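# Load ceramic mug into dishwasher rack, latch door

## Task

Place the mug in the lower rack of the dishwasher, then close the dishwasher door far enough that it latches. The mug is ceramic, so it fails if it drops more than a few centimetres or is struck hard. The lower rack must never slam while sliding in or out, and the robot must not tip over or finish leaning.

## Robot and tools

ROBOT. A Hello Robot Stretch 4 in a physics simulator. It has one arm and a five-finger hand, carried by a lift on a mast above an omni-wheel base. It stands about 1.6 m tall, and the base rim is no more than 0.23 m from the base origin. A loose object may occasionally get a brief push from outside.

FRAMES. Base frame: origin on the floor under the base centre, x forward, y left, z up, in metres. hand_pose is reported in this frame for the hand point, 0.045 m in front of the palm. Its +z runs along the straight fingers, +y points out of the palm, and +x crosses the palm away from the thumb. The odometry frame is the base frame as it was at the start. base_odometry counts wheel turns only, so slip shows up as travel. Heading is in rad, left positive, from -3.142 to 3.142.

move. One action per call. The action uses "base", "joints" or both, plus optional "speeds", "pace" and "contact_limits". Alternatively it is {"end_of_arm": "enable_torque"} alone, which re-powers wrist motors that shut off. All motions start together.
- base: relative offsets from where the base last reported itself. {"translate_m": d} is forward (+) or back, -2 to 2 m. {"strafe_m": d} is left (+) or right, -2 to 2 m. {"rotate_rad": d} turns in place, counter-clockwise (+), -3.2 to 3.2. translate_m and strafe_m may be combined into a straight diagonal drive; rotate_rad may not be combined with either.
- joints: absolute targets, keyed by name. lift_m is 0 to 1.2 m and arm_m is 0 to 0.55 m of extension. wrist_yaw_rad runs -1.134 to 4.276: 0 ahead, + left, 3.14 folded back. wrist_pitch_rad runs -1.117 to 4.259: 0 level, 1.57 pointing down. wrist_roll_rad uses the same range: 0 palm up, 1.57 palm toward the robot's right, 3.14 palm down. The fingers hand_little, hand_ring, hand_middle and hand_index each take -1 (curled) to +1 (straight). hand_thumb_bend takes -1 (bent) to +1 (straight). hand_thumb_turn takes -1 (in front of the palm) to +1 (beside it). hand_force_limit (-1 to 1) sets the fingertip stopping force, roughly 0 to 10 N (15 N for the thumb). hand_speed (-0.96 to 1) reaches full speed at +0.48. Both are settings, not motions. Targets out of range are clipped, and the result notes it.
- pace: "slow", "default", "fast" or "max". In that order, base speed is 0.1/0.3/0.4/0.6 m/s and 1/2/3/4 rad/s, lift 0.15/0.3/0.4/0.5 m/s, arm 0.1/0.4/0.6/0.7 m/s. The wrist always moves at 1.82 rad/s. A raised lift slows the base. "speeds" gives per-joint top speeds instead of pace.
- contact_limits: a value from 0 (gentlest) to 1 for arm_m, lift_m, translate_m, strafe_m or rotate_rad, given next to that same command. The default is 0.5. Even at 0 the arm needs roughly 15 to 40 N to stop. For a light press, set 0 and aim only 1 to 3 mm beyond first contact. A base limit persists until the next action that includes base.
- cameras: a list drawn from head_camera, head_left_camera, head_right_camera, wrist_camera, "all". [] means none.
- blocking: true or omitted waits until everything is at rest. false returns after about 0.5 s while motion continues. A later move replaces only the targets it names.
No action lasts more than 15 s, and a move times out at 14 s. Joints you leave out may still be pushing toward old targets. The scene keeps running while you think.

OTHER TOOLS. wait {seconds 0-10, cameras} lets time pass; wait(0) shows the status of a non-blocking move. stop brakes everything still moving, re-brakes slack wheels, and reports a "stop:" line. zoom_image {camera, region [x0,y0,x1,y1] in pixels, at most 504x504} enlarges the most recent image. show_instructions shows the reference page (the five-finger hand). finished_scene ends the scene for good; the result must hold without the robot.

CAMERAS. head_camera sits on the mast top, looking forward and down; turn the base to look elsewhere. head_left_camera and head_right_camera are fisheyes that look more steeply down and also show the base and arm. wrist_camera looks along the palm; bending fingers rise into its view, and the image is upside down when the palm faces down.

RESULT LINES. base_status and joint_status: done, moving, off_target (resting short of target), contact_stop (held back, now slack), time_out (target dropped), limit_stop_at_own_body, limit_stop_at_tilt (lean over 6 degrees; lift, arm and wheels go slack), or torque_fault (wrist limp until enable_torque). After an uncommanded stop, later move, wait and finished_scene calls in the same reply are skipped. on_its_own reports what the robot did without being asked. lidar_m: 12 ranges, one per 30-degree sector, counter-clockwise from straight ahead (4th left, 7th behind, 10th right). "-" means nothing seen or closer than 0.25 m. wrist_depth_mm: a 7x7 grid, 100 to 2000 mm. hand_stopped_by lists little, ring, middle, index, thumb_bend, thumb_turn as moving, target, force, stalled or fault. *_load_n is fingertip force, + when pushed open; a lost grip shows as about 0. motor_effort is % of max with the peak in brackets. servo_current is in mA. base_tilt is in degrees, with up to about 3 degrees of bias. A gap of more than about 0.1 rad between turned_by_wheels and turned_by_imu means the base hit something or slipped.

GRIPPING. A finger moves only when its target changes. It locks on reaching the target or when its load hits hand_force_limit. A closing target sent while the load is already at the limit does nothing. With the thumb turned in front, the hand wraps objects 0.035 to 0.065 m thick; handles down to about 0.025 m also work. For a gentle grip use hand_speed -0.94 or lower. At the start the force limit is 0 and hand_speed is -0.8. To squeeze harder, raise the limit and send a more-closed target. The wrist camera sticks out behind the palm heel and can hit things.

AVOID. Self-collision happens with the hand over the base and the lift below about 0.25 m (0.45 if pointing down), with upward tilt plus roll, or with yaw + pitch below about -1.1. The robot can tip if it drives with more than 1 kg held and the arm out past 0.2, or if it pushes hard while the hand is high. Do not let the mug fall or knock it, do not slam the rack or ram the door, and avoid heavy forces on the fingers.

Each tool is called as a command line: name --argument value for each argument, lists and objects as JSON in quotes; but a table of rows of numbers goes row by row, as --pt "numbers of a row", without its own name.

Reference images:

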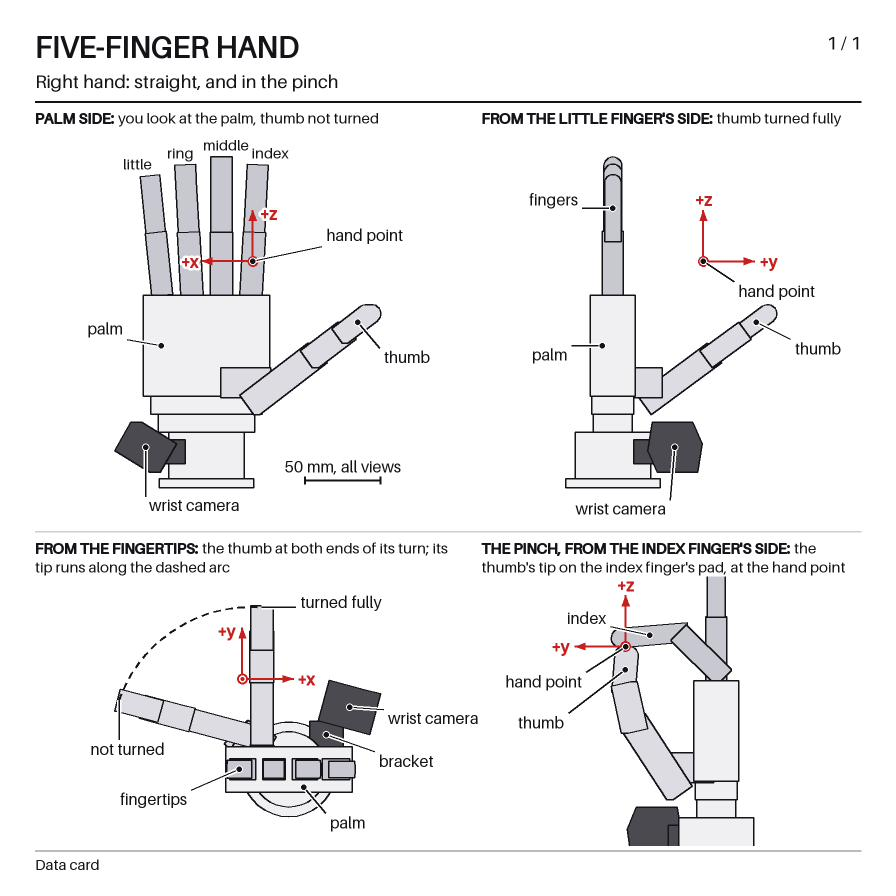

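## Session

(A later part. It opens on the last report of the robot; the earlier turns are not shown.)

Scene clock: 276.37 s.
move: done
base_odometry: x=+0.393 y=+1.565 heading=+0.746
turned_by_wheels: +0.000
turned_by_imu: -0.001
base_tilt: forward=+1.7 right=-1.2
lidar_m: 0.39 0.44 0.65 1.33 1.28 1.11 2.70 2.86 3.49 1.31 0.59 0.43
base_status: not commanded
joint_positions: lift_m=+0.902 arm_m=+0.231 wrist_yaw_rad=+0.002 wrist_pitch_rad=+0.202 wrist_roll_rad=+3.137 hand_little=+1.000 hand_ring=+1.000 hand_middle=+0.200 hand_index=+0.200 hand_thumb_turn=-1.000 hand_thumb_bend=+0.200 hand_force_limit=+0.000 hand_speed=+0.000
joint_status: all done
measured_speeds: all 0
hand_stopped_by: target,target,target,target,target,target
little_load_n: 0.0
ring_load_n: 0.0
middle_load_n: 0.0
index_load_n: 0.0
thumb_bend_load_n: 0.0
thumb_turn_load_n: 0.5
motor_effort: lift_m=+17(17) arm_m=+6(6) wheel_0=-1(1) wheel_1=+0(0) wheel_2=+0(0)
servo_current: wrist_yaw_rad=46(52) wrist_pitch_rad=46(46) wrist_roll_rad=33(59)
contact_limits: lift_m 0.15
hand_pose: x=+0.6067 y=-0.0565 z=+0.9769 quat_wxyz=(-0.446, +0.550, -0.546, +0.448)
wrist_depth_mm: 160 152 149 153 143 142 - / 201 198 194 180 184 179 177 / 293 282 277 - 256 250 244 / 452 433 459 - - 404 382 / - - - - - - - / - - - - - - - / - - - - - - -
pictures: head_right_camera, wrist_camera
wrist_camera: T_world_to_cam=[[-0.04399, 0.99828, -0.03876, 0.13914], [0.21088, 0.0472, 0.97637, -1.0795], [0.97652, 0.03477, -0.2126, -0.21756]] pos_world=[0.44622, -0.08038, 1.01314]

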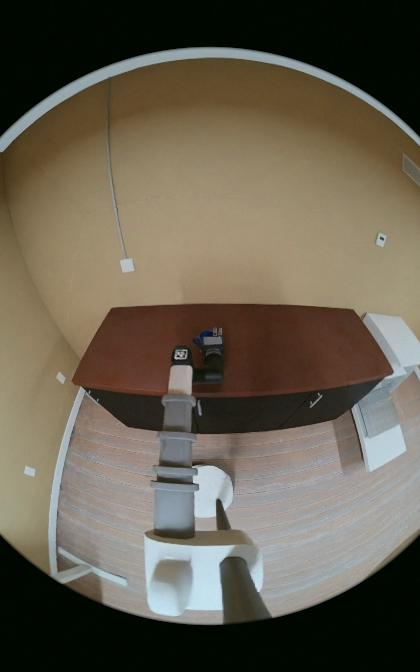

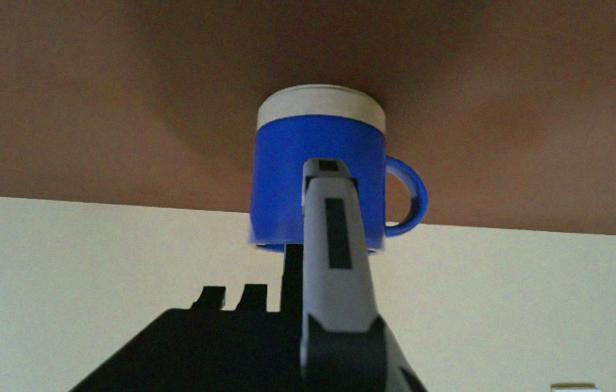

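move --joints '{"lift_m": 0.899}' --pace "slow" --contact_limits '{"lift_m": 0.15}'

move --joints '{"hand_speed": -0.94, "hand_force_limit": -0.6, "hand_thumb_bend": -0.3, "hand_index": -0.3, "hand_middle": -0.3}' --cameras '["wrist_camera", "head_right_camera"]'

zoom_image --camera "wrist_camera" --region '[160, 0, 560, 392]'

zoom_image --camera "head_right_camera" --region '[150, 290, 270, 400]'

Scene clock: 282.07 s.
move: done
base_odometry: x=+0.393 y=+1.565 heading=+0.746
turned_by_wheels: +0.000
turned_by_imu: -0.001
base_tilt: forward=+1.7 right=-1.2
lidar_m: 0.41 0.41 0.63 1.34 1.28 1.10 2.72 2.90 3.50 1.30 0.59 0.42
base_status: not commanded
joint_positions: lift_m=+0.899 arm_m=+0.231 wrist_yaw_rad=+0.002 wrist_pitch_rad=+0.202 wrist_roll_rad=+3.137 hand_little=+1.000 hand_ring=+1.000 hand_middle=+0.200 hand_index=+0.200 hand_thumb_turn=-1.000 hand_thumb_bend=+0.200 hand_force_limit=+0.000 hand_speed=+0.000
joint_status: all done
measured_speeds: all 0
hand_stopped_by: target,target,target,target,target,target
little_load_n: 0.0
ring_load_n: -0.5
middle_load_n: 0.0
index_load_n: 0.0
thumb_bend_load_n: 0.0
thumb_turn_load_n: 0.0
motor_effort: lift_m=+16(17) arm_m=+6(6) wheel_0=-1(1) wheel_1=+0(0) wheel_2=+0(0)
servo_current: wrist_yaw_rad=39(59) wrist_pitch_rad=39(46) wrist_roll_rad=33(52)
contact_limits: lift_m 0.15
hand_pose: x=+0.6067 y=-0.0565 z=+0.9739 quat_wxyz=(-0.446, +0.550, -0.546, +0.448)
wrist_depth_mm: 155 147 145 144 139 137 - / 195 193 188 175 178 174 172 / 282 276 267 - 247 242 236 / 445 427 445 - - 389 375 / - - - - - - - / - - - - - - - / - - - - - - -
pictures: none

Scene clock: 284.30 s.
move: off_target
base_odometry: x=+0.393 y=+1.565 heading=+0.746
turned_by_wheels: +0.000
turned_by_imu: -0.001
base_tilt: forward=+1.8 right=-1.3
lidar_m: 0.41 0.43 0.61 1.34 1.26 1.10 2.69 2.89 3.50 1.32 0.57 0.42
base_status: not commanded
joint_positions: lift_m=+0.899 arm_m=+0.231 wrist_yaw_rad=+0.002 wrist_pitch_rad=+0.202 wrist_roll_rad=+3.137 hand_little=+1.000 hand_ring=+1.000 hand_middle=-0.081 hand_index=-0.087 hand_thumb_turn=-1.000 hand_thumb_bend=+0.051 hand_force_limit=-0.600 hand_speed=-0.940
joint_status: hand_middle off_target (ended at -0.081, target -0.300); hand_index off_target (ended at -0.087, target -0.300); hand_thumb_bend off_target (ended at +0.051, target -0.300); the others done
measured_speeds: all 0
hand_stopped_by: target,target,force,force,force,target
little_load_n: 0.0
ring_load_n: 0.0
middle_load_n: 2.5
index_load_n: 2.5
thumb_bend_load_n: 3.0
thumb_turn_load_n: 0.0
motor_effort: lift_m=+17(17) arm_m=+6(6) wheel_0=-1(1) wheel_1=+0(0) wheel_2=+0(0)
servo_current: wrist_yaw_rad=33(52) wrist_pitch_rad=26(52) wrist_roll_rad=46(59)
contact_limits: lift_m 0.15
hand_pose: x=+0.6067 y=-0.0565 z=+0.9739 quat_wxyz=(-0.446, +0.550, -0.546, +0.448)
wrist_depth_mm: 155 147 145 149 139 138 - / 195 193 189 174 178 175 172 / 283 276 268 - 246 243 236 / 442 430 404 108 - 384 373 / - - - - - - - / - - - - - - - / - - - - - - -
pictures: head_right_camera, wrist_camera
wrist_camera: T_world_to_cam=[[-0.04399, 0.99828, -0.03876, 0.13892], [0.21088, 0.0472, 0.97637, -1.07658], [0.97652, 0.03477, -0.2126, -0.2182]] pos_world=[0.44622, -0.08028, 1.01014]

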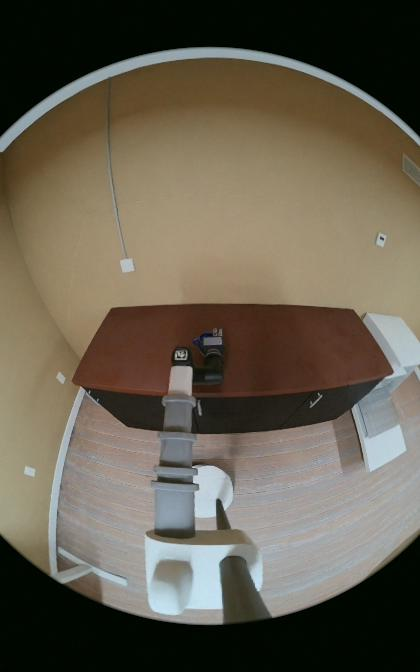

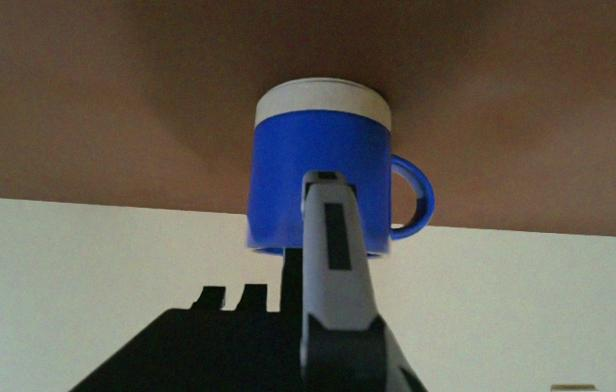

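Scaled by 1.260.

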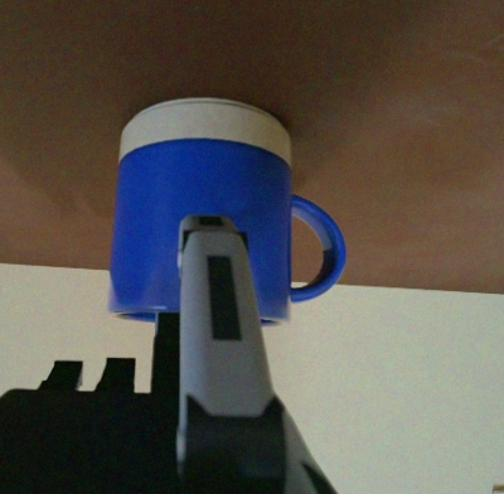

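Scaled by 4.200 from the camera's image (finer frame: 600x960).

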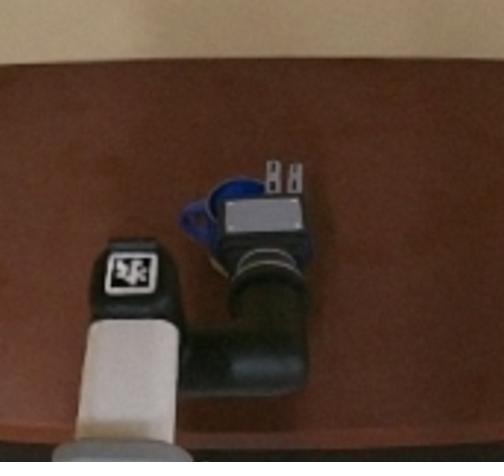

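move --joints '{"hand_force_limit": 0.2, "hand_thumb_bend": -0.5, "hand_index": -0.6, "hand_middle": -0.6}' --cameras '["wrist_camera"]'

Scene clock: 288.73 s.
move: off_target
base_odometry: x=+0.393 y=+1.565 heading=+0.746
turned_by_wheels: +0.000
turned_by_imu: -0.001
base_tilt: forward=+1.8 right=-1.3
lidar_m: 0.39 0.44 0.62 1.35 1.27 1.09 2.67 2.88 3.49 1.31 0.59 0.42
base_status: not commanded
joint_positions: lift_m=+0.899 arm_m=+0.231 wrist_yaw_rad=+0.002 wrist_pitch_rad=+0.202 wrist_roll_rad=+3.137 hand_little=+1.000 hand_ring=+1.000 hand_middle=-0.095 hand_index=-0.096 hand_thumb_turn=-1.000 hand_thumb_bend=+0.032 hand_force_limit=+0.200 hand_speed=-0.940
joint_status: hand_middle off_target (ended at -0.095, target -0.600); hand_index off_target (ended at -0.096, target -0.600); hand_thumb_bend off_target (ended at +0.032, target -0.500); the others done
measured_speeds: all 0
hand_stopped_by: target,target,force,force,force,target
little_load_n: 0.0
ring_load_n: 0.0
middle_load_n: 6.5
index_load_n: 6.5
thumb_bend_load_n: 9.0
thumb_turn_load_n: 0.0
motor_effort: lift_m=+17(17) arm_m=+6(6) wheel_0=-1(1) wheel_1=+0(0) wheel_2=+0(0)
servo_current: wrist_yaw_rad=39(52) wrist_pitch_rad=39(52) wrist_roll_rad=52(59)
contact_limits: lift_m 0.15
hand_pose: x=+0.6067 y=-0.0565 z=+0.9739 quat_wxyz=(-0.446, +0.550, -0.546, +0.448)
wrist_depth_mm: 154 147 146 149 139 138 - / 194 192 187 174 179 175 173 / 283 276 268 - 247 245 238 / 442 427 404 - - 387 377 / - - - - - - - / - - - - - - - / - - - - - - -
wrist_camera: T_world_to_cam=[[-0.04397, 0.99828, -0.03866, 0.13882], [0.21089, 0.0471, 0.97637, -1.07659], [0.97652, 0.03477, -0.2126, -0.2182]] pos_world=[0.44622, -0.08028, 1.01014]

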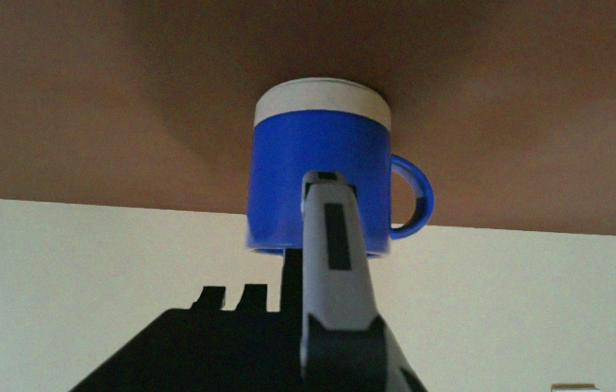

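move --joints '{"lift_m": 0.914}' --speeds '{"lift_m": 0.03}' --cameras '["wrist_camera"]'

Scene clock: 291.90 s.
move: done
base_odometry: x=+0.393 y=+1.565 heading=+0.746
turned_by_wheels: +0.000
turned_by_imu: -0.001
base_tilt: forward=+1.8 right=-1.2
lidar_m: 0.41 0.44 0.64 1.35 1.29 1.10 2.70 2.85 3.51 1.31 0.57 0.44
base_status: not commanded
joint_positions: lift_m=+0.914 arm_m=+0.231 wrist_yaw_rad=+0.002 wrist_pitch_rad=+0.205 wrist_roll_rad=+3.137 hand_little=+1.000 hand_ring=+1.000 hand_middle=-0.095 hand_index=-0.096 hand_thumb_turn=-1.000 hand_thumb_bend=+0.032 hand_force_limit=+0.200 hand_speed=-0.940
joint_status: all done
measured_speeds: all 0
hand_stopped_by: target,target,force,force,force,target
little_load_n: 0.0
ring_load_n: 0.0
middle_load_n: 6.0
index_load_n: 5.5
thumb_bend_load_n: 4.5
thumb_turn_load_n: 0.0
motor_effort: lift_m=+25(26) arm_m=+6(6) wheel_0=-1(1) wheel_1=+0(0) wheel_2=+0(0)
servo_current: wrist_yaw_rad=39(46) wrist_pitch_rad=52(52) wrist_roll_rad=33(59)
hand_pose: x=+0.6064 y=-0.0565 z=+0.9878 quat_wxyz=(-0.446, +0.550, -0.547, +0.447)
wrist_depth_mm: 175 165 163 161 158 156 158 / 220 216 211 187 193 198 194 / 317 306 301 - 259 272 264 / 480 462 445 - - 430 415 / - - - - - - - / - - - - - - - / - - - - - - -
wrist_camera: T_world_to_cam=[[-0.04405, 0.99828, -0.03857, 0.1393], [0.21309, 0.0471, 0.9759, -1.09101], [0.97604, 0.03477, -0.2148, -0.21249]] pos_world=[0.44602, -0.08028, 1.02444]

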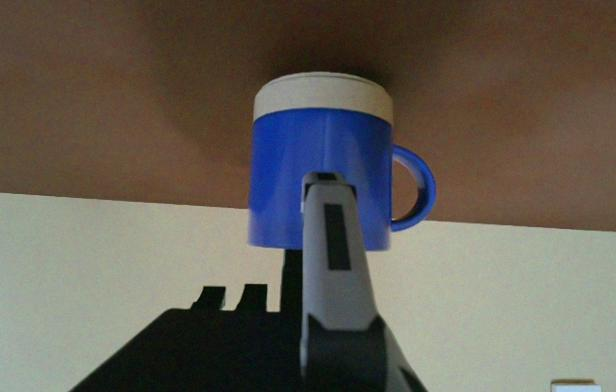

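move --joints '{"hand_thumb_bend": -0.55, "hand_index": -0.65, "hand_middle": -0.65}'

move --joints '{"lift_m": 1.0}' --pace "slow" --cameras '["wrist_camera", "head_right_camera"]'

Scene clock: 296.23 s.
move: off_target
base_odometry: x=+0.393 y=+1.565 heading=+0.746
turned_by_wheels: +0.000
turned_by_imu: -0.001
base_tilt: forward=+1.7 right=-1.2
lidar_m: 0.40 0.43 0.65 1.34 1.28 1.10 2.70 2.87 3.52 1.30 0.60 0.44
base_status: not commanded
joint_positions: lift_m=+0.914 arm_m=+0.231 wrist_yaw_rad=+0.002 wrist_pitch_rad=+0.205 wrist_roll_rad=+3.137 hand_little=+1.000 hand_ring=+1.000 hand_middle=-0.099 hand_index=-0.100 hand_thumb_turn=-1.000 hand_thumb_bend=+0.018 hand_force_limit=+0.200 hand_speed=-0.940
joint_status: hand_middle off_target (ended at -0.099, target -0.650); hand_index off_target (ended at -0.100, target -0.650); hand_thumb_bend off_target (ended at +0.018, target -0.550)
measured_speeds: all 0
hand_stopped_by: target,target,force,force,force,target
little_load_n: 0.0
ring_load_n: 0.0
middle_load_n: 7.0
index_load_n: 7.5
thumb_bend_load_n: 9.0
thumb_turn_load_n: 0.0
motor_effort: lift_m=+25(25) arm_m=+6(6) wheel_0=-1(1) wheel_1=+0(0) wheel_2=+0(0)
servo_current: wrist_yaw_rad=46(46) wrist_pitch_rad=46(46) wrist_roll_rad=33(59)
hand_pose: x=+0.6064 y=-0.0565 z=+0.9878 quat_wxyz=(-0.446, +0.550, -0.547, +0.447)
wrist_depth_mm: 175 165 164 161 158 156 158 / 220 216 211 187 194 198 194 / 315 306 300 - 258 271 262 / 477 459 445 - - 427 413 / - - - - - - - / - - - - - - - / - - - - - - -
pictures: none

Scene clock: 297.83 s.
move: done
base_odometry: x=+0.393 y=+1.565 heading=+0.746
turned_by_wheels: +0.000
turned_by_imu: +0.000
base_tilt: forward=+1.9 right=-1.1
lidar_m: 0.41 0.44 0.63 1.35 1.29 1.08 2.71 2.90 3.49 1.32 0.58 0.43
base_status: not commanded
joint_positions: lift_m=+1.000 arm_m=+0.231 wrist_yaw_rad=+0.002 wrist_pitch_rad=+0.205 wrist_roll_rad=+3.137 hand_little=+1.000 hand_ring=+1.000 hand_middle=-0.099 hand_index=-0.100 hand_thumb_turn=-1.000 hand_thumb_bend=+0.018 hand_force_limit=+0.200 hand_speed=-0.940
joint_status: all done
measured_speeds: all 0
hand_stopped_by: target,target,force,force,force,target
little_load_n: 0.0
ring_load_n: 0.0
middle_load_n: 7.0
index_load_n: 7.5
thumb_bend_load_n: 9.0
thumb_turn_load_n: 0.0
motor_effort: lift_m=+25(27) arm_m=+6(6) wheel_0=-1(1) wheel_1=+0(0) wheel_2=+0(0)
servo_current: wrist_yaw_rad=39(52) wrist_pitch_rad=39(52) wrist_roll_rad=52(59)
hand_pose: x=+0.6064 y=-0.0565 z=+1.0737 quat_wxyz=(-0.446, +0.550, -0.547, +0.447)
wrist_depth_mm: 314 296 291 287 285 279 282 / 392 387 377 334 343 351 349 / 521 517 521 - - 477 469 / - - - - - - - / - - - - - - - / - - - - - - - / - - - - - - -
pictures: head_right_camera, wrist_camera
wrist_camera: T_world_to_cam=[[-0.04406, 0.99828, -0.03856, 0.14261], [0.21319, 0.0471, 0.97588, -1.17486], [0.97602, 0.03477, -0.2149, -0.19393]] pos_world=[0.44602, -0.08028, 1.11034]

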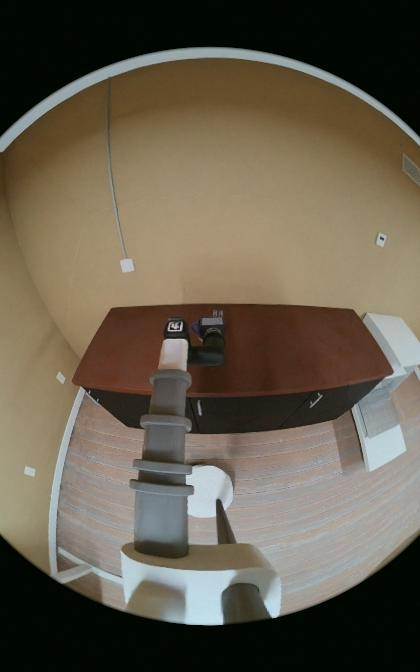

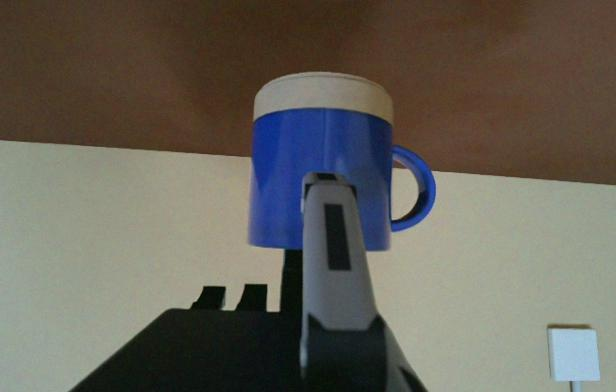

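move --joints '{"arm_m": 0.0}' --speeds '{"arm_m": 0.15}'

move --base '{"translate_m": -0.73}'

move --base '{"strafe_m": -1.5}' --joints '{"lift_m": 0.7}' --cameras '["all"]'

zoom_image --camera "head_camera" --region '[0, 100, 420, 500]'

Scene clock: 308.07 s.
move: done
base_odometry: x=+0.393 y=+1.565 heading=+0.746
turned_by_wheels: +0.000
turned_by_imu: -0.002
base_tilt: forward=+1.8 right=-1.2
lidar_m: 0.38 0.43 0.62 1.34 1.28 1.08 2.70 2.87 3.50 1.30 0.59 0.41
base_status: not commanded
joint_positions: lift_m=+1.000 arm_m=+0.000 wrist_yaw_rad=+0.002 wrist_pitch_rad=+0.205 wrist_roll_rad=+3.137 hand_little=+1.000 hand_ring=+1.000 hand_middle=-0.099 hand_index=-0.100 hand_thumb_turn=-1.000 hand_thumb_bend=+0.018 hand_force_limit=+0.200 hand_speed=-0.940
joint_status: all done
measured_speeds: all 0
hand_stopped_by: target,target,force,force,force,target
little_load_n: 0.0
ring_load_n: 0.0
middle_load_n: 7.0
index_load_n: 7.5
thumb_bend_load_n: 9.0
thumb_turn_load_n: 0.0
motor_effort: lift_m=+25(25) arm_m=-6(8) wheel_0=-1(1) wheel_1=+0(1) wheel_2=+0(0)
servo_current: wrist_yaw_rad=46(52) wrist_pitch_rad=52(52) wrist_roll_rad=33(65)
hand_pose: x=+0.3757 y=-0.0565 z=+1.0737 quat_wxyz=(-0.446, +0.550, -0.547, +0.447)
wrist_depth_mm: 315 300 296 291 287 281 283 / 399 392 384 340 347 359 349 / 569 559 549 - - 488 469 / - - 732 - - 707 741 / - - - - - - - / - - - - - - - / - - - - - - -
pictures: none

Scene clock: 311.97 s.
move: done
base_odometry: x=-0.143 y=+1.070 heading=+0.745
turned_by_wheels: +0.000
turned_by_imu: -0.001
base_tilt: forward=+1.8 right=-1.2
lidar_m: 0.44 1.23 1.41 0.68 0.61 0.88 1.95 2.11 2.95 3.37 1.44 1.17
base_status: done
joint_positions: lift_m=+1.000 arm_m=+0.000 wrist_yaw_rad=+0.002 wrist_pitch_rad=+0.205 wrist_roll_rad=+3.137 hand_little=+1.000 hand_ring=+1.000 hand_middle=-0.099 hand_index=-0.100 hand_thumb_turn=-1.000 hand_thumb_bend=+0.018 hand_force_limit=+0.200 hand_speed=-0.940
joint_status: not commanded
measured_speeds: all 0
hand_stopped_by: target,target,force,force,force,target
little_load_n: 0.0
ring_load_n: 0.0
middle_load_n: 7.0
index_load_n: 7.5
thumb_bend_load_n: 9.0
thumb_turn_load_n: 0.0
motor_effort: lift_m=+24(25) arm_m=-6(6) wheel_0=-1(7) wheel_1=-1(7) wheel_2=-1(11)
servo_current: wrist_yaw_rad=46(52) wrist_pitch_rad=46(52) wrist_roll_rad=26(52)
hand_pose: x=+0.3757 y=-0.0565 z=+1.0738 quat_wxyz=(-0.446, +0.550, -0.547, +0.447)
wrist_depth_mm: - - - - - - 1618 / - - - - - - 1808 / - - - - - - - / 1042 1098 1042 - - 1025 - / - - - - - - - / - - - - - - - / - - - - - - -
pictures: none

Scene clock: 318.30 s.
move: done
base_odometry: x=+0.874 y=-0.033 heading=+0.745
turned_by_wheels: +0.000
turned_by_imu: +0.000
base_tilt: forward=+1.8 right=-1.3
lidar_m: 0.43 0.55 1.64 2.09 2.21 2.09 2.03 2.14 1.93 1.85 1.98 0.52
base_status: done
joint_positions: lift_m=+0.700 arm_m=+0.000 wrist_yaw_rad=+0.002 wrist_pitch_rad=+0.205 wrist_roll_rad=+3.137 hand_little=+1.000 hand_ring=+1.000 hand_middle=-0.098 hand_index=-0.100 hand_thumb_turn=-1.000 hand_thumb_bend=+0.018 hand_force_limit=+0.200 hand_speed=-0.940
joint_status: all done
measured_speeds: all 0
hand_stopped_by: target,target,force,force,force,target
little_load_n: 0.0
ring_load_n: 0.0
middle_load_n: 7.0
index_load_n: 7.5
thumb_bend_load_n: 9.0
thumb_turn_load_n: 0.0
motor_effort: lift_m=+18(22) arm_m=-6(6) wheel_0=+0(10) wheel_1=+0(11) wheel_2=-1(4)
servo_current: wrist_yaw_rad=46(52) wrist_pitch_rad=39(52) wrist_roll_rad=46(65)
hand_pose: x=+0.3757 y=-0.0565 z=+0.7743 quat_wxyz=(-0.446, +0.550, -0.547, +0.447)
wrist_depth_mm: 1336 1255 - - 831 1118 1160 / 1537 1430 1025 - - - - / - - 1336 - - - - / - - - - - - - / - - - - - - - / - - 190 - - - 904 / - - - - - - -
pictures: head_camera, head_left_camera, head_right_camera, wrist_camera
wrist_camera: T_world_to_cam=[[-0.04407, 0.99828, -0.03855, 0.12089], [0.21347, 0.0471, 0.97581, -0.83351], [0.97596, 0.03477, -0.21518, -0.03285]] pos_world=[0.21532, -0.08028, 0.81094]

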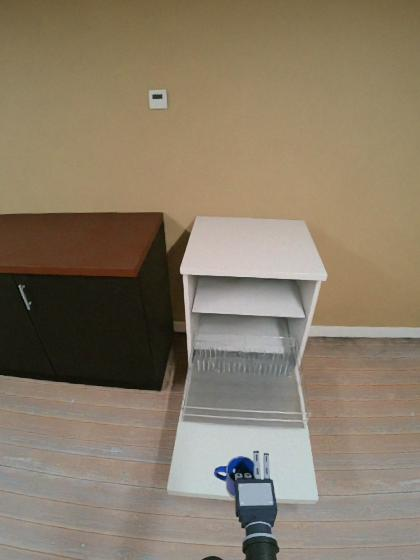

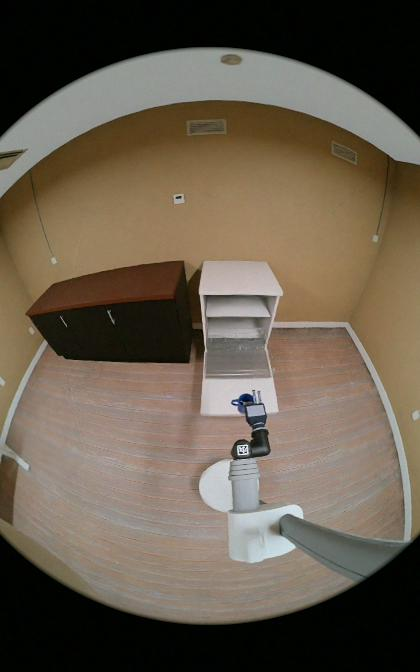

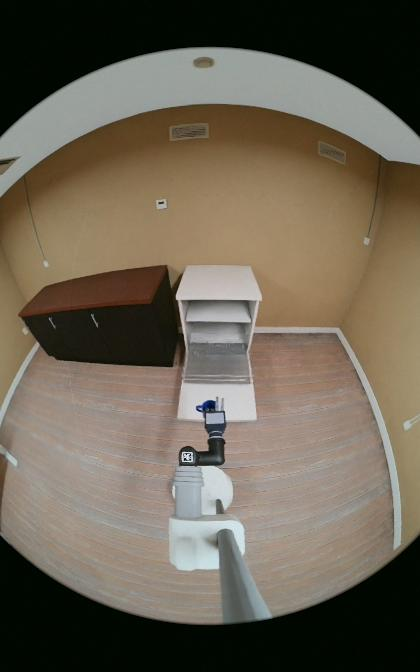

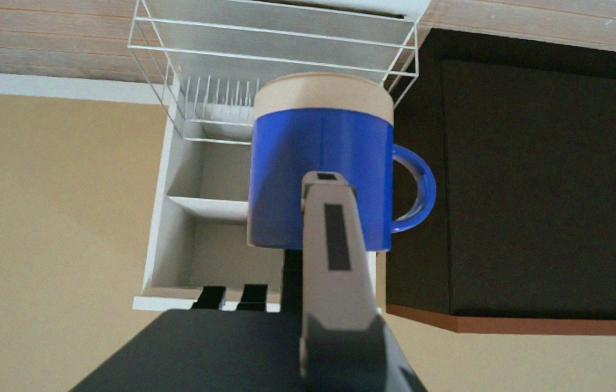

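Scaled by 1.200 from the camera's image (finer frame: 1200x1600).

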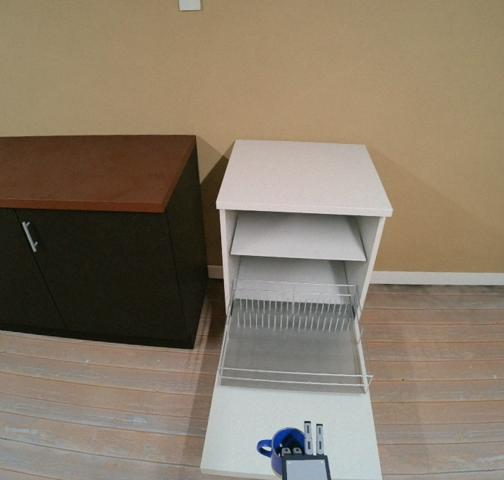

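zoom_image --camera "head_camera" --region '[150, 210, 350, 510]'

zoom_image --camera "wrist_camera" --region '[60, 0, 480, 330]'

Scaled by 1.680 from the camera's image (finer frame: 1200x1600).

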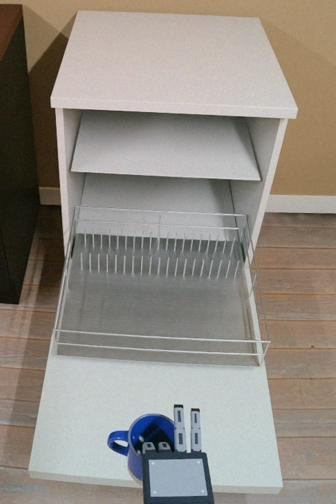

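Scaled by 1.200.

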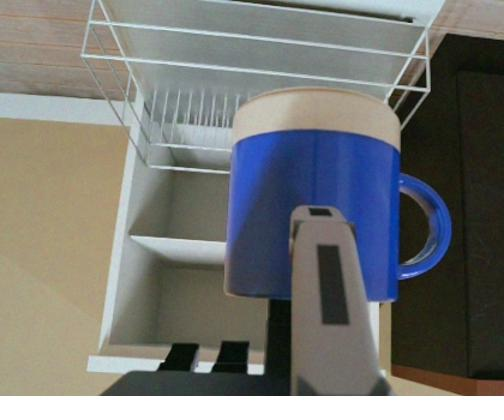

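zoom_image --camera "head_camera" --region '[170, 320, 330, 440]'

Scaled by 3.150 from the camera's image (finer frame: 1200x1600).

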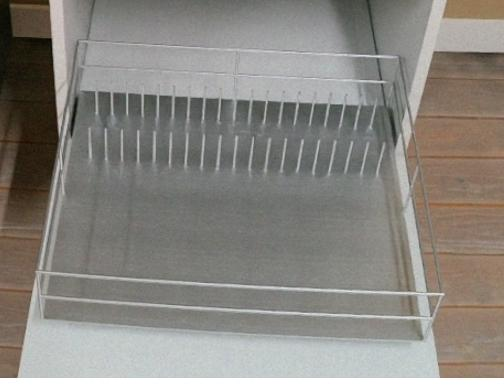

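move --base '{"rotate_rad": -0.05}' --pace "slow"

move --base '{"translate_m": 0.15, "strafe_m": -0.03}' --joints '{"wrist_pitch_rad": 0.6}' --speeds '{"wrist_pitch_rad": 0.5}' --pace "slow" --cameras '["all"]'

zoom_image --camera "head_camera" --region '[120, 260, 380, 560]'

zoom_image --camera "wrist_camera" --region '[60, 0, 560, 392]'

Scene clock: 394.30 s.
move: done
base_odometry: x=+0.874 y=-0.033 heading=+0.696
turned_by_wheels: -0.050
turned_by_imu: -0.051
base_tilt: forward=+1.8 right=-1.2
lidar_m: 0.40 0.55 1.56 2.13 2.16 2.12 2.02 2.11 1.94 1.83 1.94 0.53
base_status: done
joint_positions: lift_m=+0.700 arm_m=+0.000 wrist_yaw_rad=+0.002 wrist_pitch_rad=+0.205 wrist_roll_rad=+3.137 hand_little=+1.000 hand_ring=+1.000 hand_middle=-0.098 hand_index=-0.100 hand_thumb_turn=-1.000 hand_thumb_bend=+0.018 hand_force_limit=+0.200 hand_speed=-0.940
joint_status: not commanded
measured_speeds: all 0
hand_stopped_by: target,target,force,force,force,target
little_load_n: 0.0
ring_load_n: 0.0
middle_load_n: 7.0
index_load_n: 7.5
thumb_bend_load_n: 8.5
thumb_turn_load_n: 0.0
motor_effort: lift_m=+18(18) arm_m=-6(6) wheel_0=+0(6) wheel_1=+2(5) wheel_2=+1(4)
servo_current: wrist_yaw_rad=39(52) wrist_pitch_rad=46(59) wrist_roll_rad=33(46)
hand_pose: x=+0.3757 y=-0.0565 z=+0.7743 quat_wxyz=(-0.446, +0.550, -0.547, +0.447)
wrist_depth_mm: 1308 1255 - - - 1118 1118 / 1537 1537 1025 - - - - / - - - - - - - / - - - - - - - / - - - - - - - / - - 191 - - - 866 / - - - - - - -
pictures: none

Scene clock: 397.10 s.
move: done
base_odometry: x=+1.008 y=+0.040 heading=+0.696
turned_by_wheels: +0.000
turned_by_imu: +0.000
base_tilt: forward=+1.8 right=-1.3
lidar_m: 0.37 0.38 1.35 2.16 2.21 2.29 2.18 2.30 1.92 1.82 1.89 0.40
base_status: done
joint_positions: lift_m=+0.700 arm_m=+0.000 wrist_yaw_rad=+0.002 wrist_pitch_rad=+0.603 wrist_roll_rad=+3.137 hand_little=+1.000 hand_ring=+1.000 hand_middle=-0.098 hand_index=-0.100 hand_thumb_turn=-1.000 hand_thumb_bend=+0.018 hand_force_limit=+0.200 hand_speed=-0.940
joint_status: all done
measured_speeds: all 0
hand_stopped_by: target,target,force,force,force,target
little_load_n: 0.0
ring_load_n: 0.0
middle_load_n: 7.5
index_load_n: 7.5
thumb_bend_load_n: 9.0
thumb_turn_load_n: 0.0
motor_effort: lift_m=+18(18) arm_m=-6(6) wheel_0=+2(6) wheel_1=+2(7) wheel_2=-1(6)
servo_current: wrist_yaw_rad=46(52) wrist_pitch_rad=39(59) wrist_roll_rad=26(52)
hand_pose: x=+0.3193 y=-0.0566 z=+0.7031 quat_wxyz=(-0.328, +0.628, -0.624, +0.329)
wrist_depth_mm: 878 878 - - - - 831 / 991 991 - - - 960 917 / 1182 1138 - - - 1118 1078 / 1464 1430 - - - - - / - - - - - - - / - - 190 - - - - / - - - - - - -
pictures: head_camera, head_left_camera, head_right_camera, wrist_camera
wrist_camera: T_world_to_cam=[[-0.05565, 0.99826, -0.01924, 0.10595], [0.57518, 0.04781, 0.81663, -0.75556], [0.81613, 0.03438, -0.57685, 0.31222]] pos_world=[0.18567, -0.08038, 0.79915]

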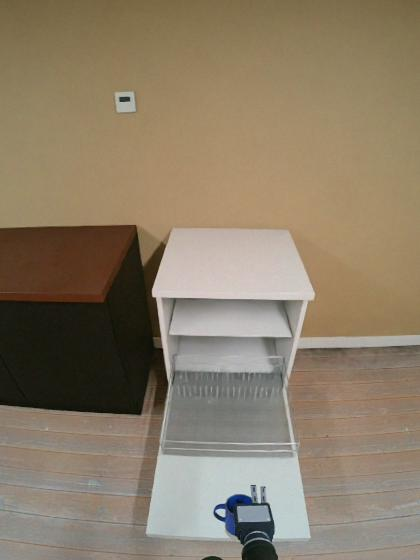

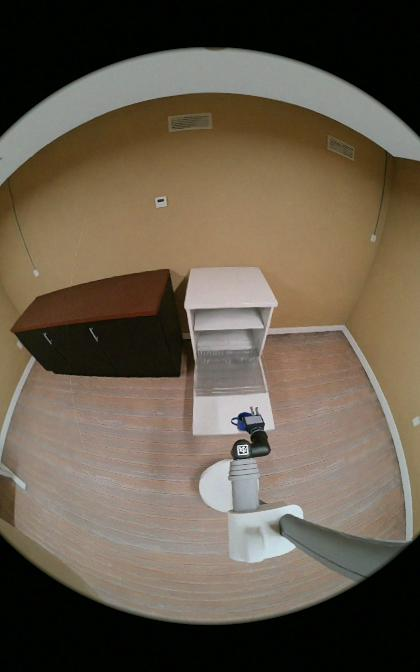

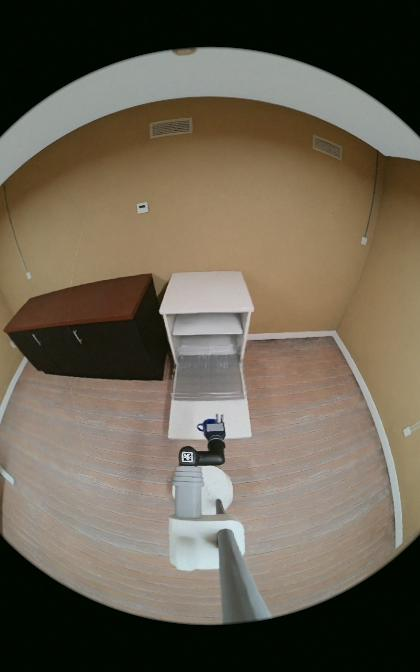

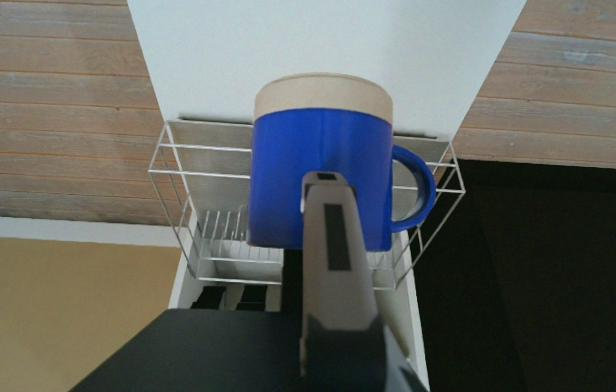

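Scaled by 1.680 from the camera's image (finer frame: 1200x1600).

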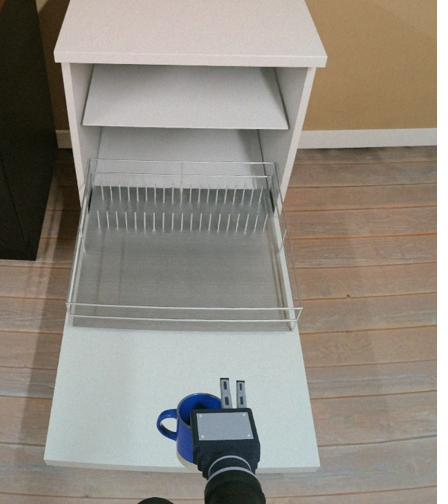

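Scaled by 1.008.

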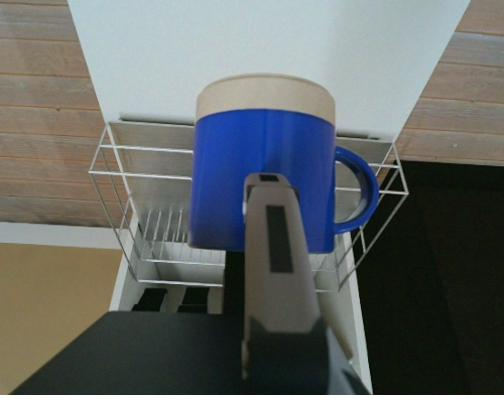

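move --base '{"translate_m": 0.07}' --joints '{"lift_m": 0.6, "wrist_pitch_rad": 0.55}' --pace "slow"

move --joints '{"arm_m": 0.42}' --speeds '{"arm_m": 0.15}' --cameras '["all"]'

zoom_image --camera "head_camera" --region '[120, 260, 380, 560]'

zoom_image --camera "wrist_camera" --region '[60, 0, 560, 392]'

zoom_image --camera "head_right_camera" --region '[120, 260, 290, 450]'

Scene clock: 423.57 s.
move: done
base_odometry: x=+1.062 y=+0.085 heading=+0.696
turned_by_wheels: +0.000
turned_by_imu: -0.002
base_tilt: forward=+1.7 right=-1.1
lidar_m: 0.30 0.32 1.25 2.20 2.21 2.35 2.25 2.37 1.93 1.82 0.43 0.31
base_status: done
joint_positions: lift_m=+0.600 arm_m=+0.000 wrist_yaw_rad=+0.002 wrist_pitch_rad=+0.561 wrist_roll_rad=+3.137 hand_little=+1.000 hand_ring=+1.000 hand_middle=-0.098 hand_index=-0.100 hand_thumb_turn=-1.000 hand_thumb_bend=+0.018 hand_force_limit=+0.200 hand_speed=-0.940
joint_status: all done
measured_speeds: all 0
hand_stopped_by: target,target,force,force,force,target
little_load_n: 0.0
ring_load_n: 0.0
middle_load_n: 7.5
index_load_n: 7.5
thumb_bend_load_n: 9.0
thumb_turn_load_n: 0.0
motor_effort: lift_m=+18(18) arm_m=-6(6) wheel_0=+1(5) wheel_1=+0(6) wheel_2=-1(7)
servo_current: wrist_yaw_rad=52(52) wrist_pitch_rad=65(104) wrist_roll_rad=52(52)
hand_pose: x=+0.3266 y=-0.0566 z=+0.6096 quat_wxyz=(-0.342, +0.621, -0.617, +0.343)
wrist_depth_mm: 778 - - - - - 759 / 891 891 - - - - 854 / 1078 1025 - - - 991 1008 / 1336 1281 768 - - - - / - - 1098 - - - - / - - 190 - - - - / - - - - - - -
pictures: none

Scene clock: 427.03 s.
move: done
base_odometry: x=+1.062 y=+0.085 heading=+0.696
turned_by_wheels: +0.000
turned_by_imu: -0.001
base_tilt: forward=+1.8 right=-1.3
lidar_m: 0.30 0.34 1.26 2.23 2.22 2.37 2.24 2.34 1.91 1.82 0.47 0.30
base_status: not commanded
joint_positions: lift_m=+0.600 arm_m=+0.420 wrist_yaw_rad=+0.002 wrist_pitch_rad=+0.561 wrist_roll_rad=+3.137 hand_little=+1.000 hand_ring=+1.000 hand_middle=-0.098 hand_index=-0.100 hand_thumb_turn=-1.000 hand_thumb_bend=+0.018 hand_force_limit=+0.200 hand_speed=-0.940
joint_status: all done
measured_speeds: all 0
hand_stopped_by: target,target,force,force,force,target
little_load_n: 0.0
ring_load_n: 0.0
middle_load_n: 7.5
index_load_n: 7.5
thumb_bend_load_n: 9.0
thumb_turn_load_n: 0.0
motor_effort: lift_m=+18(18) arm_m=+6(9) wheel_0=+1(2) wheel_1=+0(1) wheel_2=-1(2)
servo_current: wrist_yaw_rad=39(46) wrist_pitch_rad=52(78) wrist_roll_rad=33(52)
hand_pose: x=+0.7463 y=-0.0566 z=+0.6096 quat_wxyz=(-0.342, +0.621, -0.617, +0.343)
wrist_depth_mm: 732 759 - - - - - / 891 525 - - - - - / 1042 691 554 - - - - / - - 759 - - - - / - - - - - - - / - - 191 - - - - / - - - - - - -
pictures: head_camera, head_left_camera, head_right_camera, wrist_camera
wrist_camera: T_world_to_cam=[[-0.05472, 0.99827, -0.02152, 0.12861], [0.53986, 0.04771, 0.8404, -0.91301], [0.83997, 0.03437, -0.54154, -0.12962]] pos_world=[0.60881, -0.08038, 0.69987]

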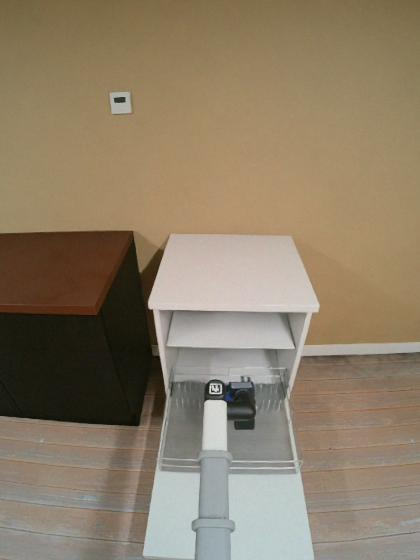

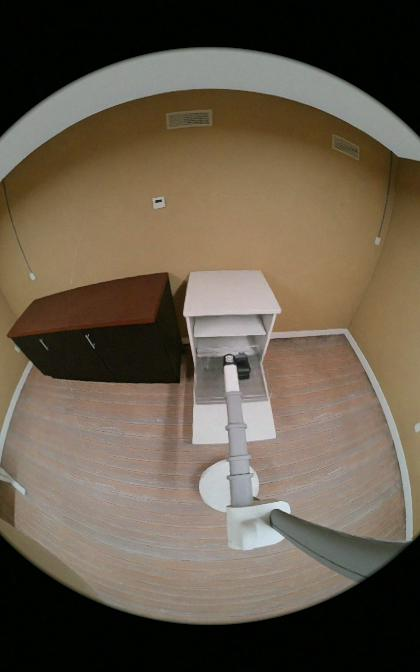

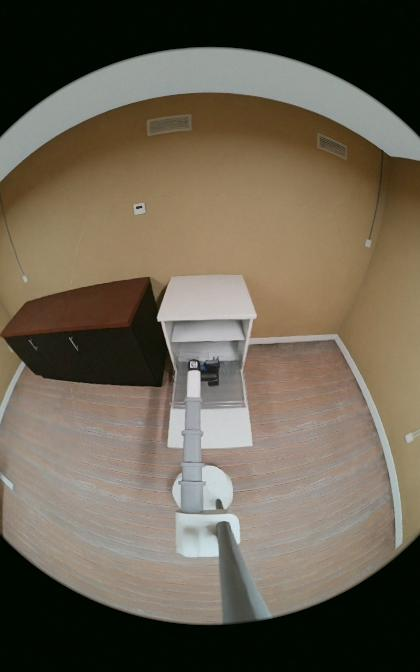

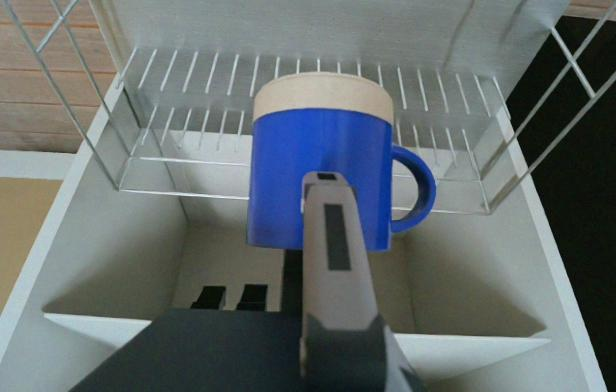

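Scaled by 1.680 from the camera's image (finer frame: 1200x1600).

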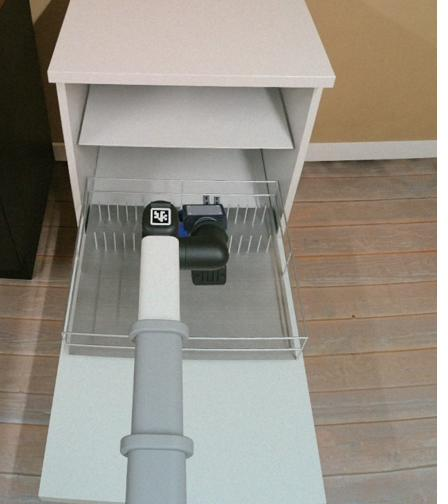

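Scaled by 1.008.

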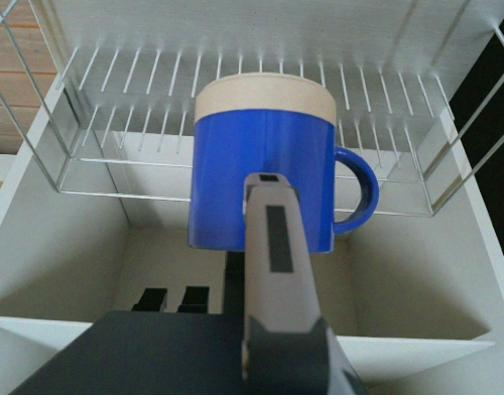

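Scaled by 2.653 from the camera's image (finer frame: 600x960).

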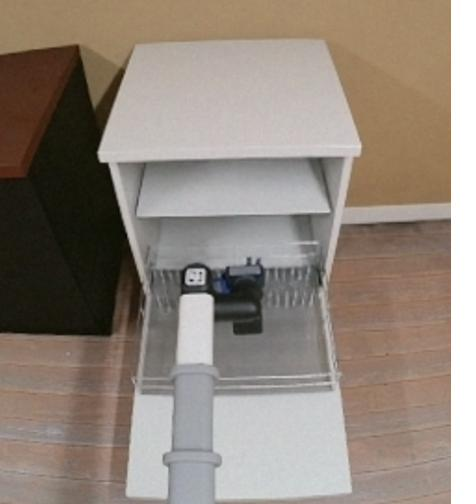

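move --joints '{"arm_m": 0.449, "lift_m": 0.415}' --speeds '{"lift_m": 0.12}' --contact_limits '{"lift_m": 0.15, "arm_m": 0.2}' --cameras '["head_camera", "head_right_camera", "wrist_camera"]'

zoom_image --camera "head_camera" --region '[140, 340, 320, 500]'

zoom_image --camera "head_right_camera" --region '[140, 320, 270, 430]'

Scene clock: 440.93 s.
move: done
base_odometry: x=+1.062 y=+0.085 heading=+0.696
turned_by_wheels: +0.000
turned_by_imu: -0.002
base_tilt: forward=+1.8 right=-1.2
lidar_m: 0.30 0.34 1.25 2.19 2.21 2.36 2.26 2.32 1.92 1.81 0.46 0.33
base_status: not commanded
joint_positions: lift_m=+0.415 arm_m=+0.449 wrist_yaw_rad=+0.002 wrist_pitch_rad=+0.560 wrist_roll_rad=+3.137 hand_little=+1.000 hand_ring=+1.000 hand_middle=-0.098 hand_index=-0.100 hand_thumb_turn=-1.000 hand_thumb_bend=+0.018 hand_force_limit=+0.200 hand_speed=-0.940
joint_status: all done
measured_speeds: all 0
hand_stopped_by: target,target,force,force,force,target
little_load_n: -0.5
ring_load_n: 0.0
middle_load_n: 7.0
index_load_n: 7.5
thumb_bend_load_n: 9.0
thumb_turn_load_n: 0.0
motor_effort: lift_m=+18(19) arm_m=+6(8) wheel_0=+2(2) wheel_1=+1(1) wheel_2=-1(2)
servo_current: wrist_yaw_rad=39(46) wrist_pitch_rad=65(72) wrist_roll_rad=52(59)
contact_limits: arm_m 0.2; lift_m 0.15
hand_pose: x=+0.7753 y=-0.0566 z=+0.4246 quat_wxyz=(-0.342, +0.621, -0.617, +0.343)
wrist_depth_mm: 243 236 235 234 231 229 233 / 266 274 266 - 260 266 262 / 809 - - - - - - / - - - - - - - / - 615 - - - 418 - / - - 191 - - - - / - - - - - - -
wrist_camera: T_world_to_cam=[[-0.05472, 0.99827, -0.02152, 0.12622], [0.53968, 0.0477, 0.84052, -0.77314], [0.84009, 0.03438, -0.54135, -0.25433]] pos_world=[0.63781, -0.08038, 0.51487]

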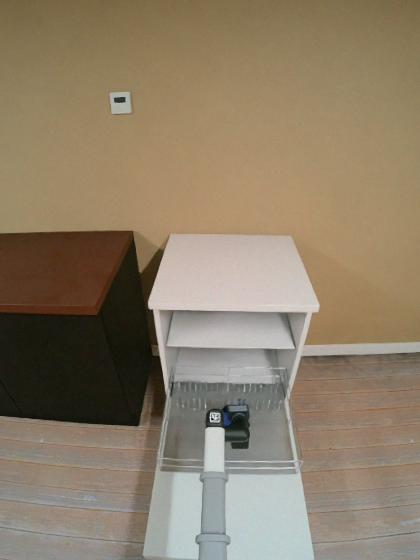

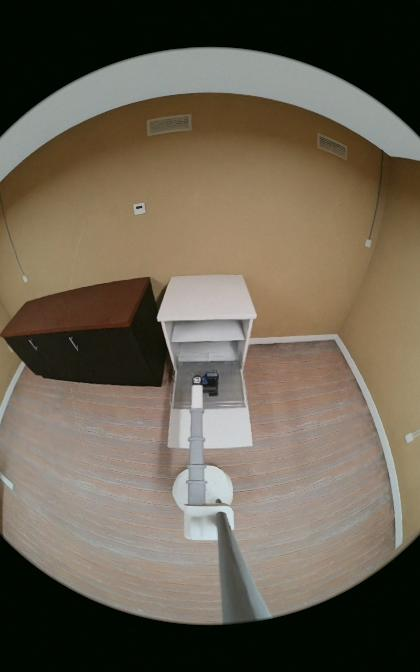

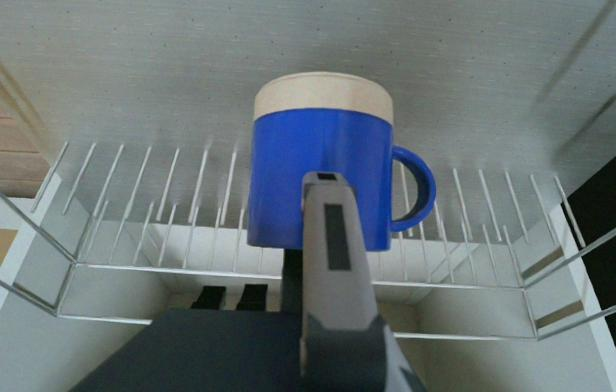

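Scaled by 2.800 from the camera's image (finer frame: 1200x1600).

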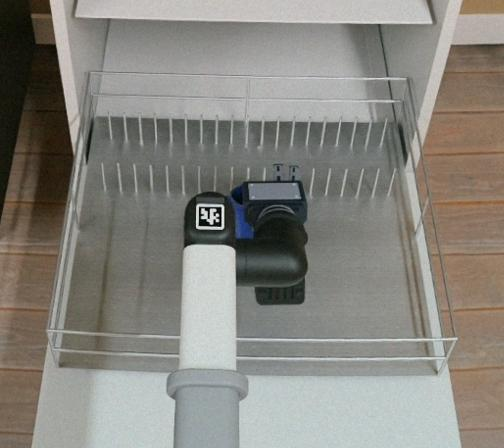

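Scaled by 3.877 from the camera's image (finer frame: 600x960).

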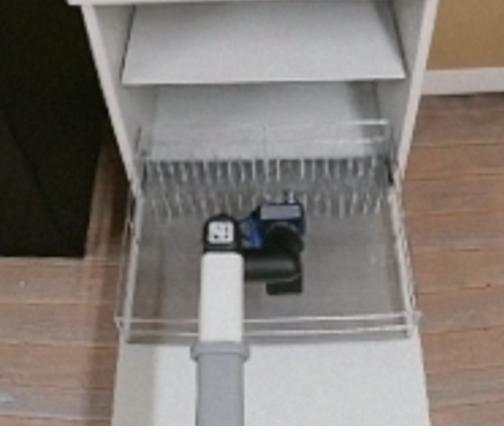

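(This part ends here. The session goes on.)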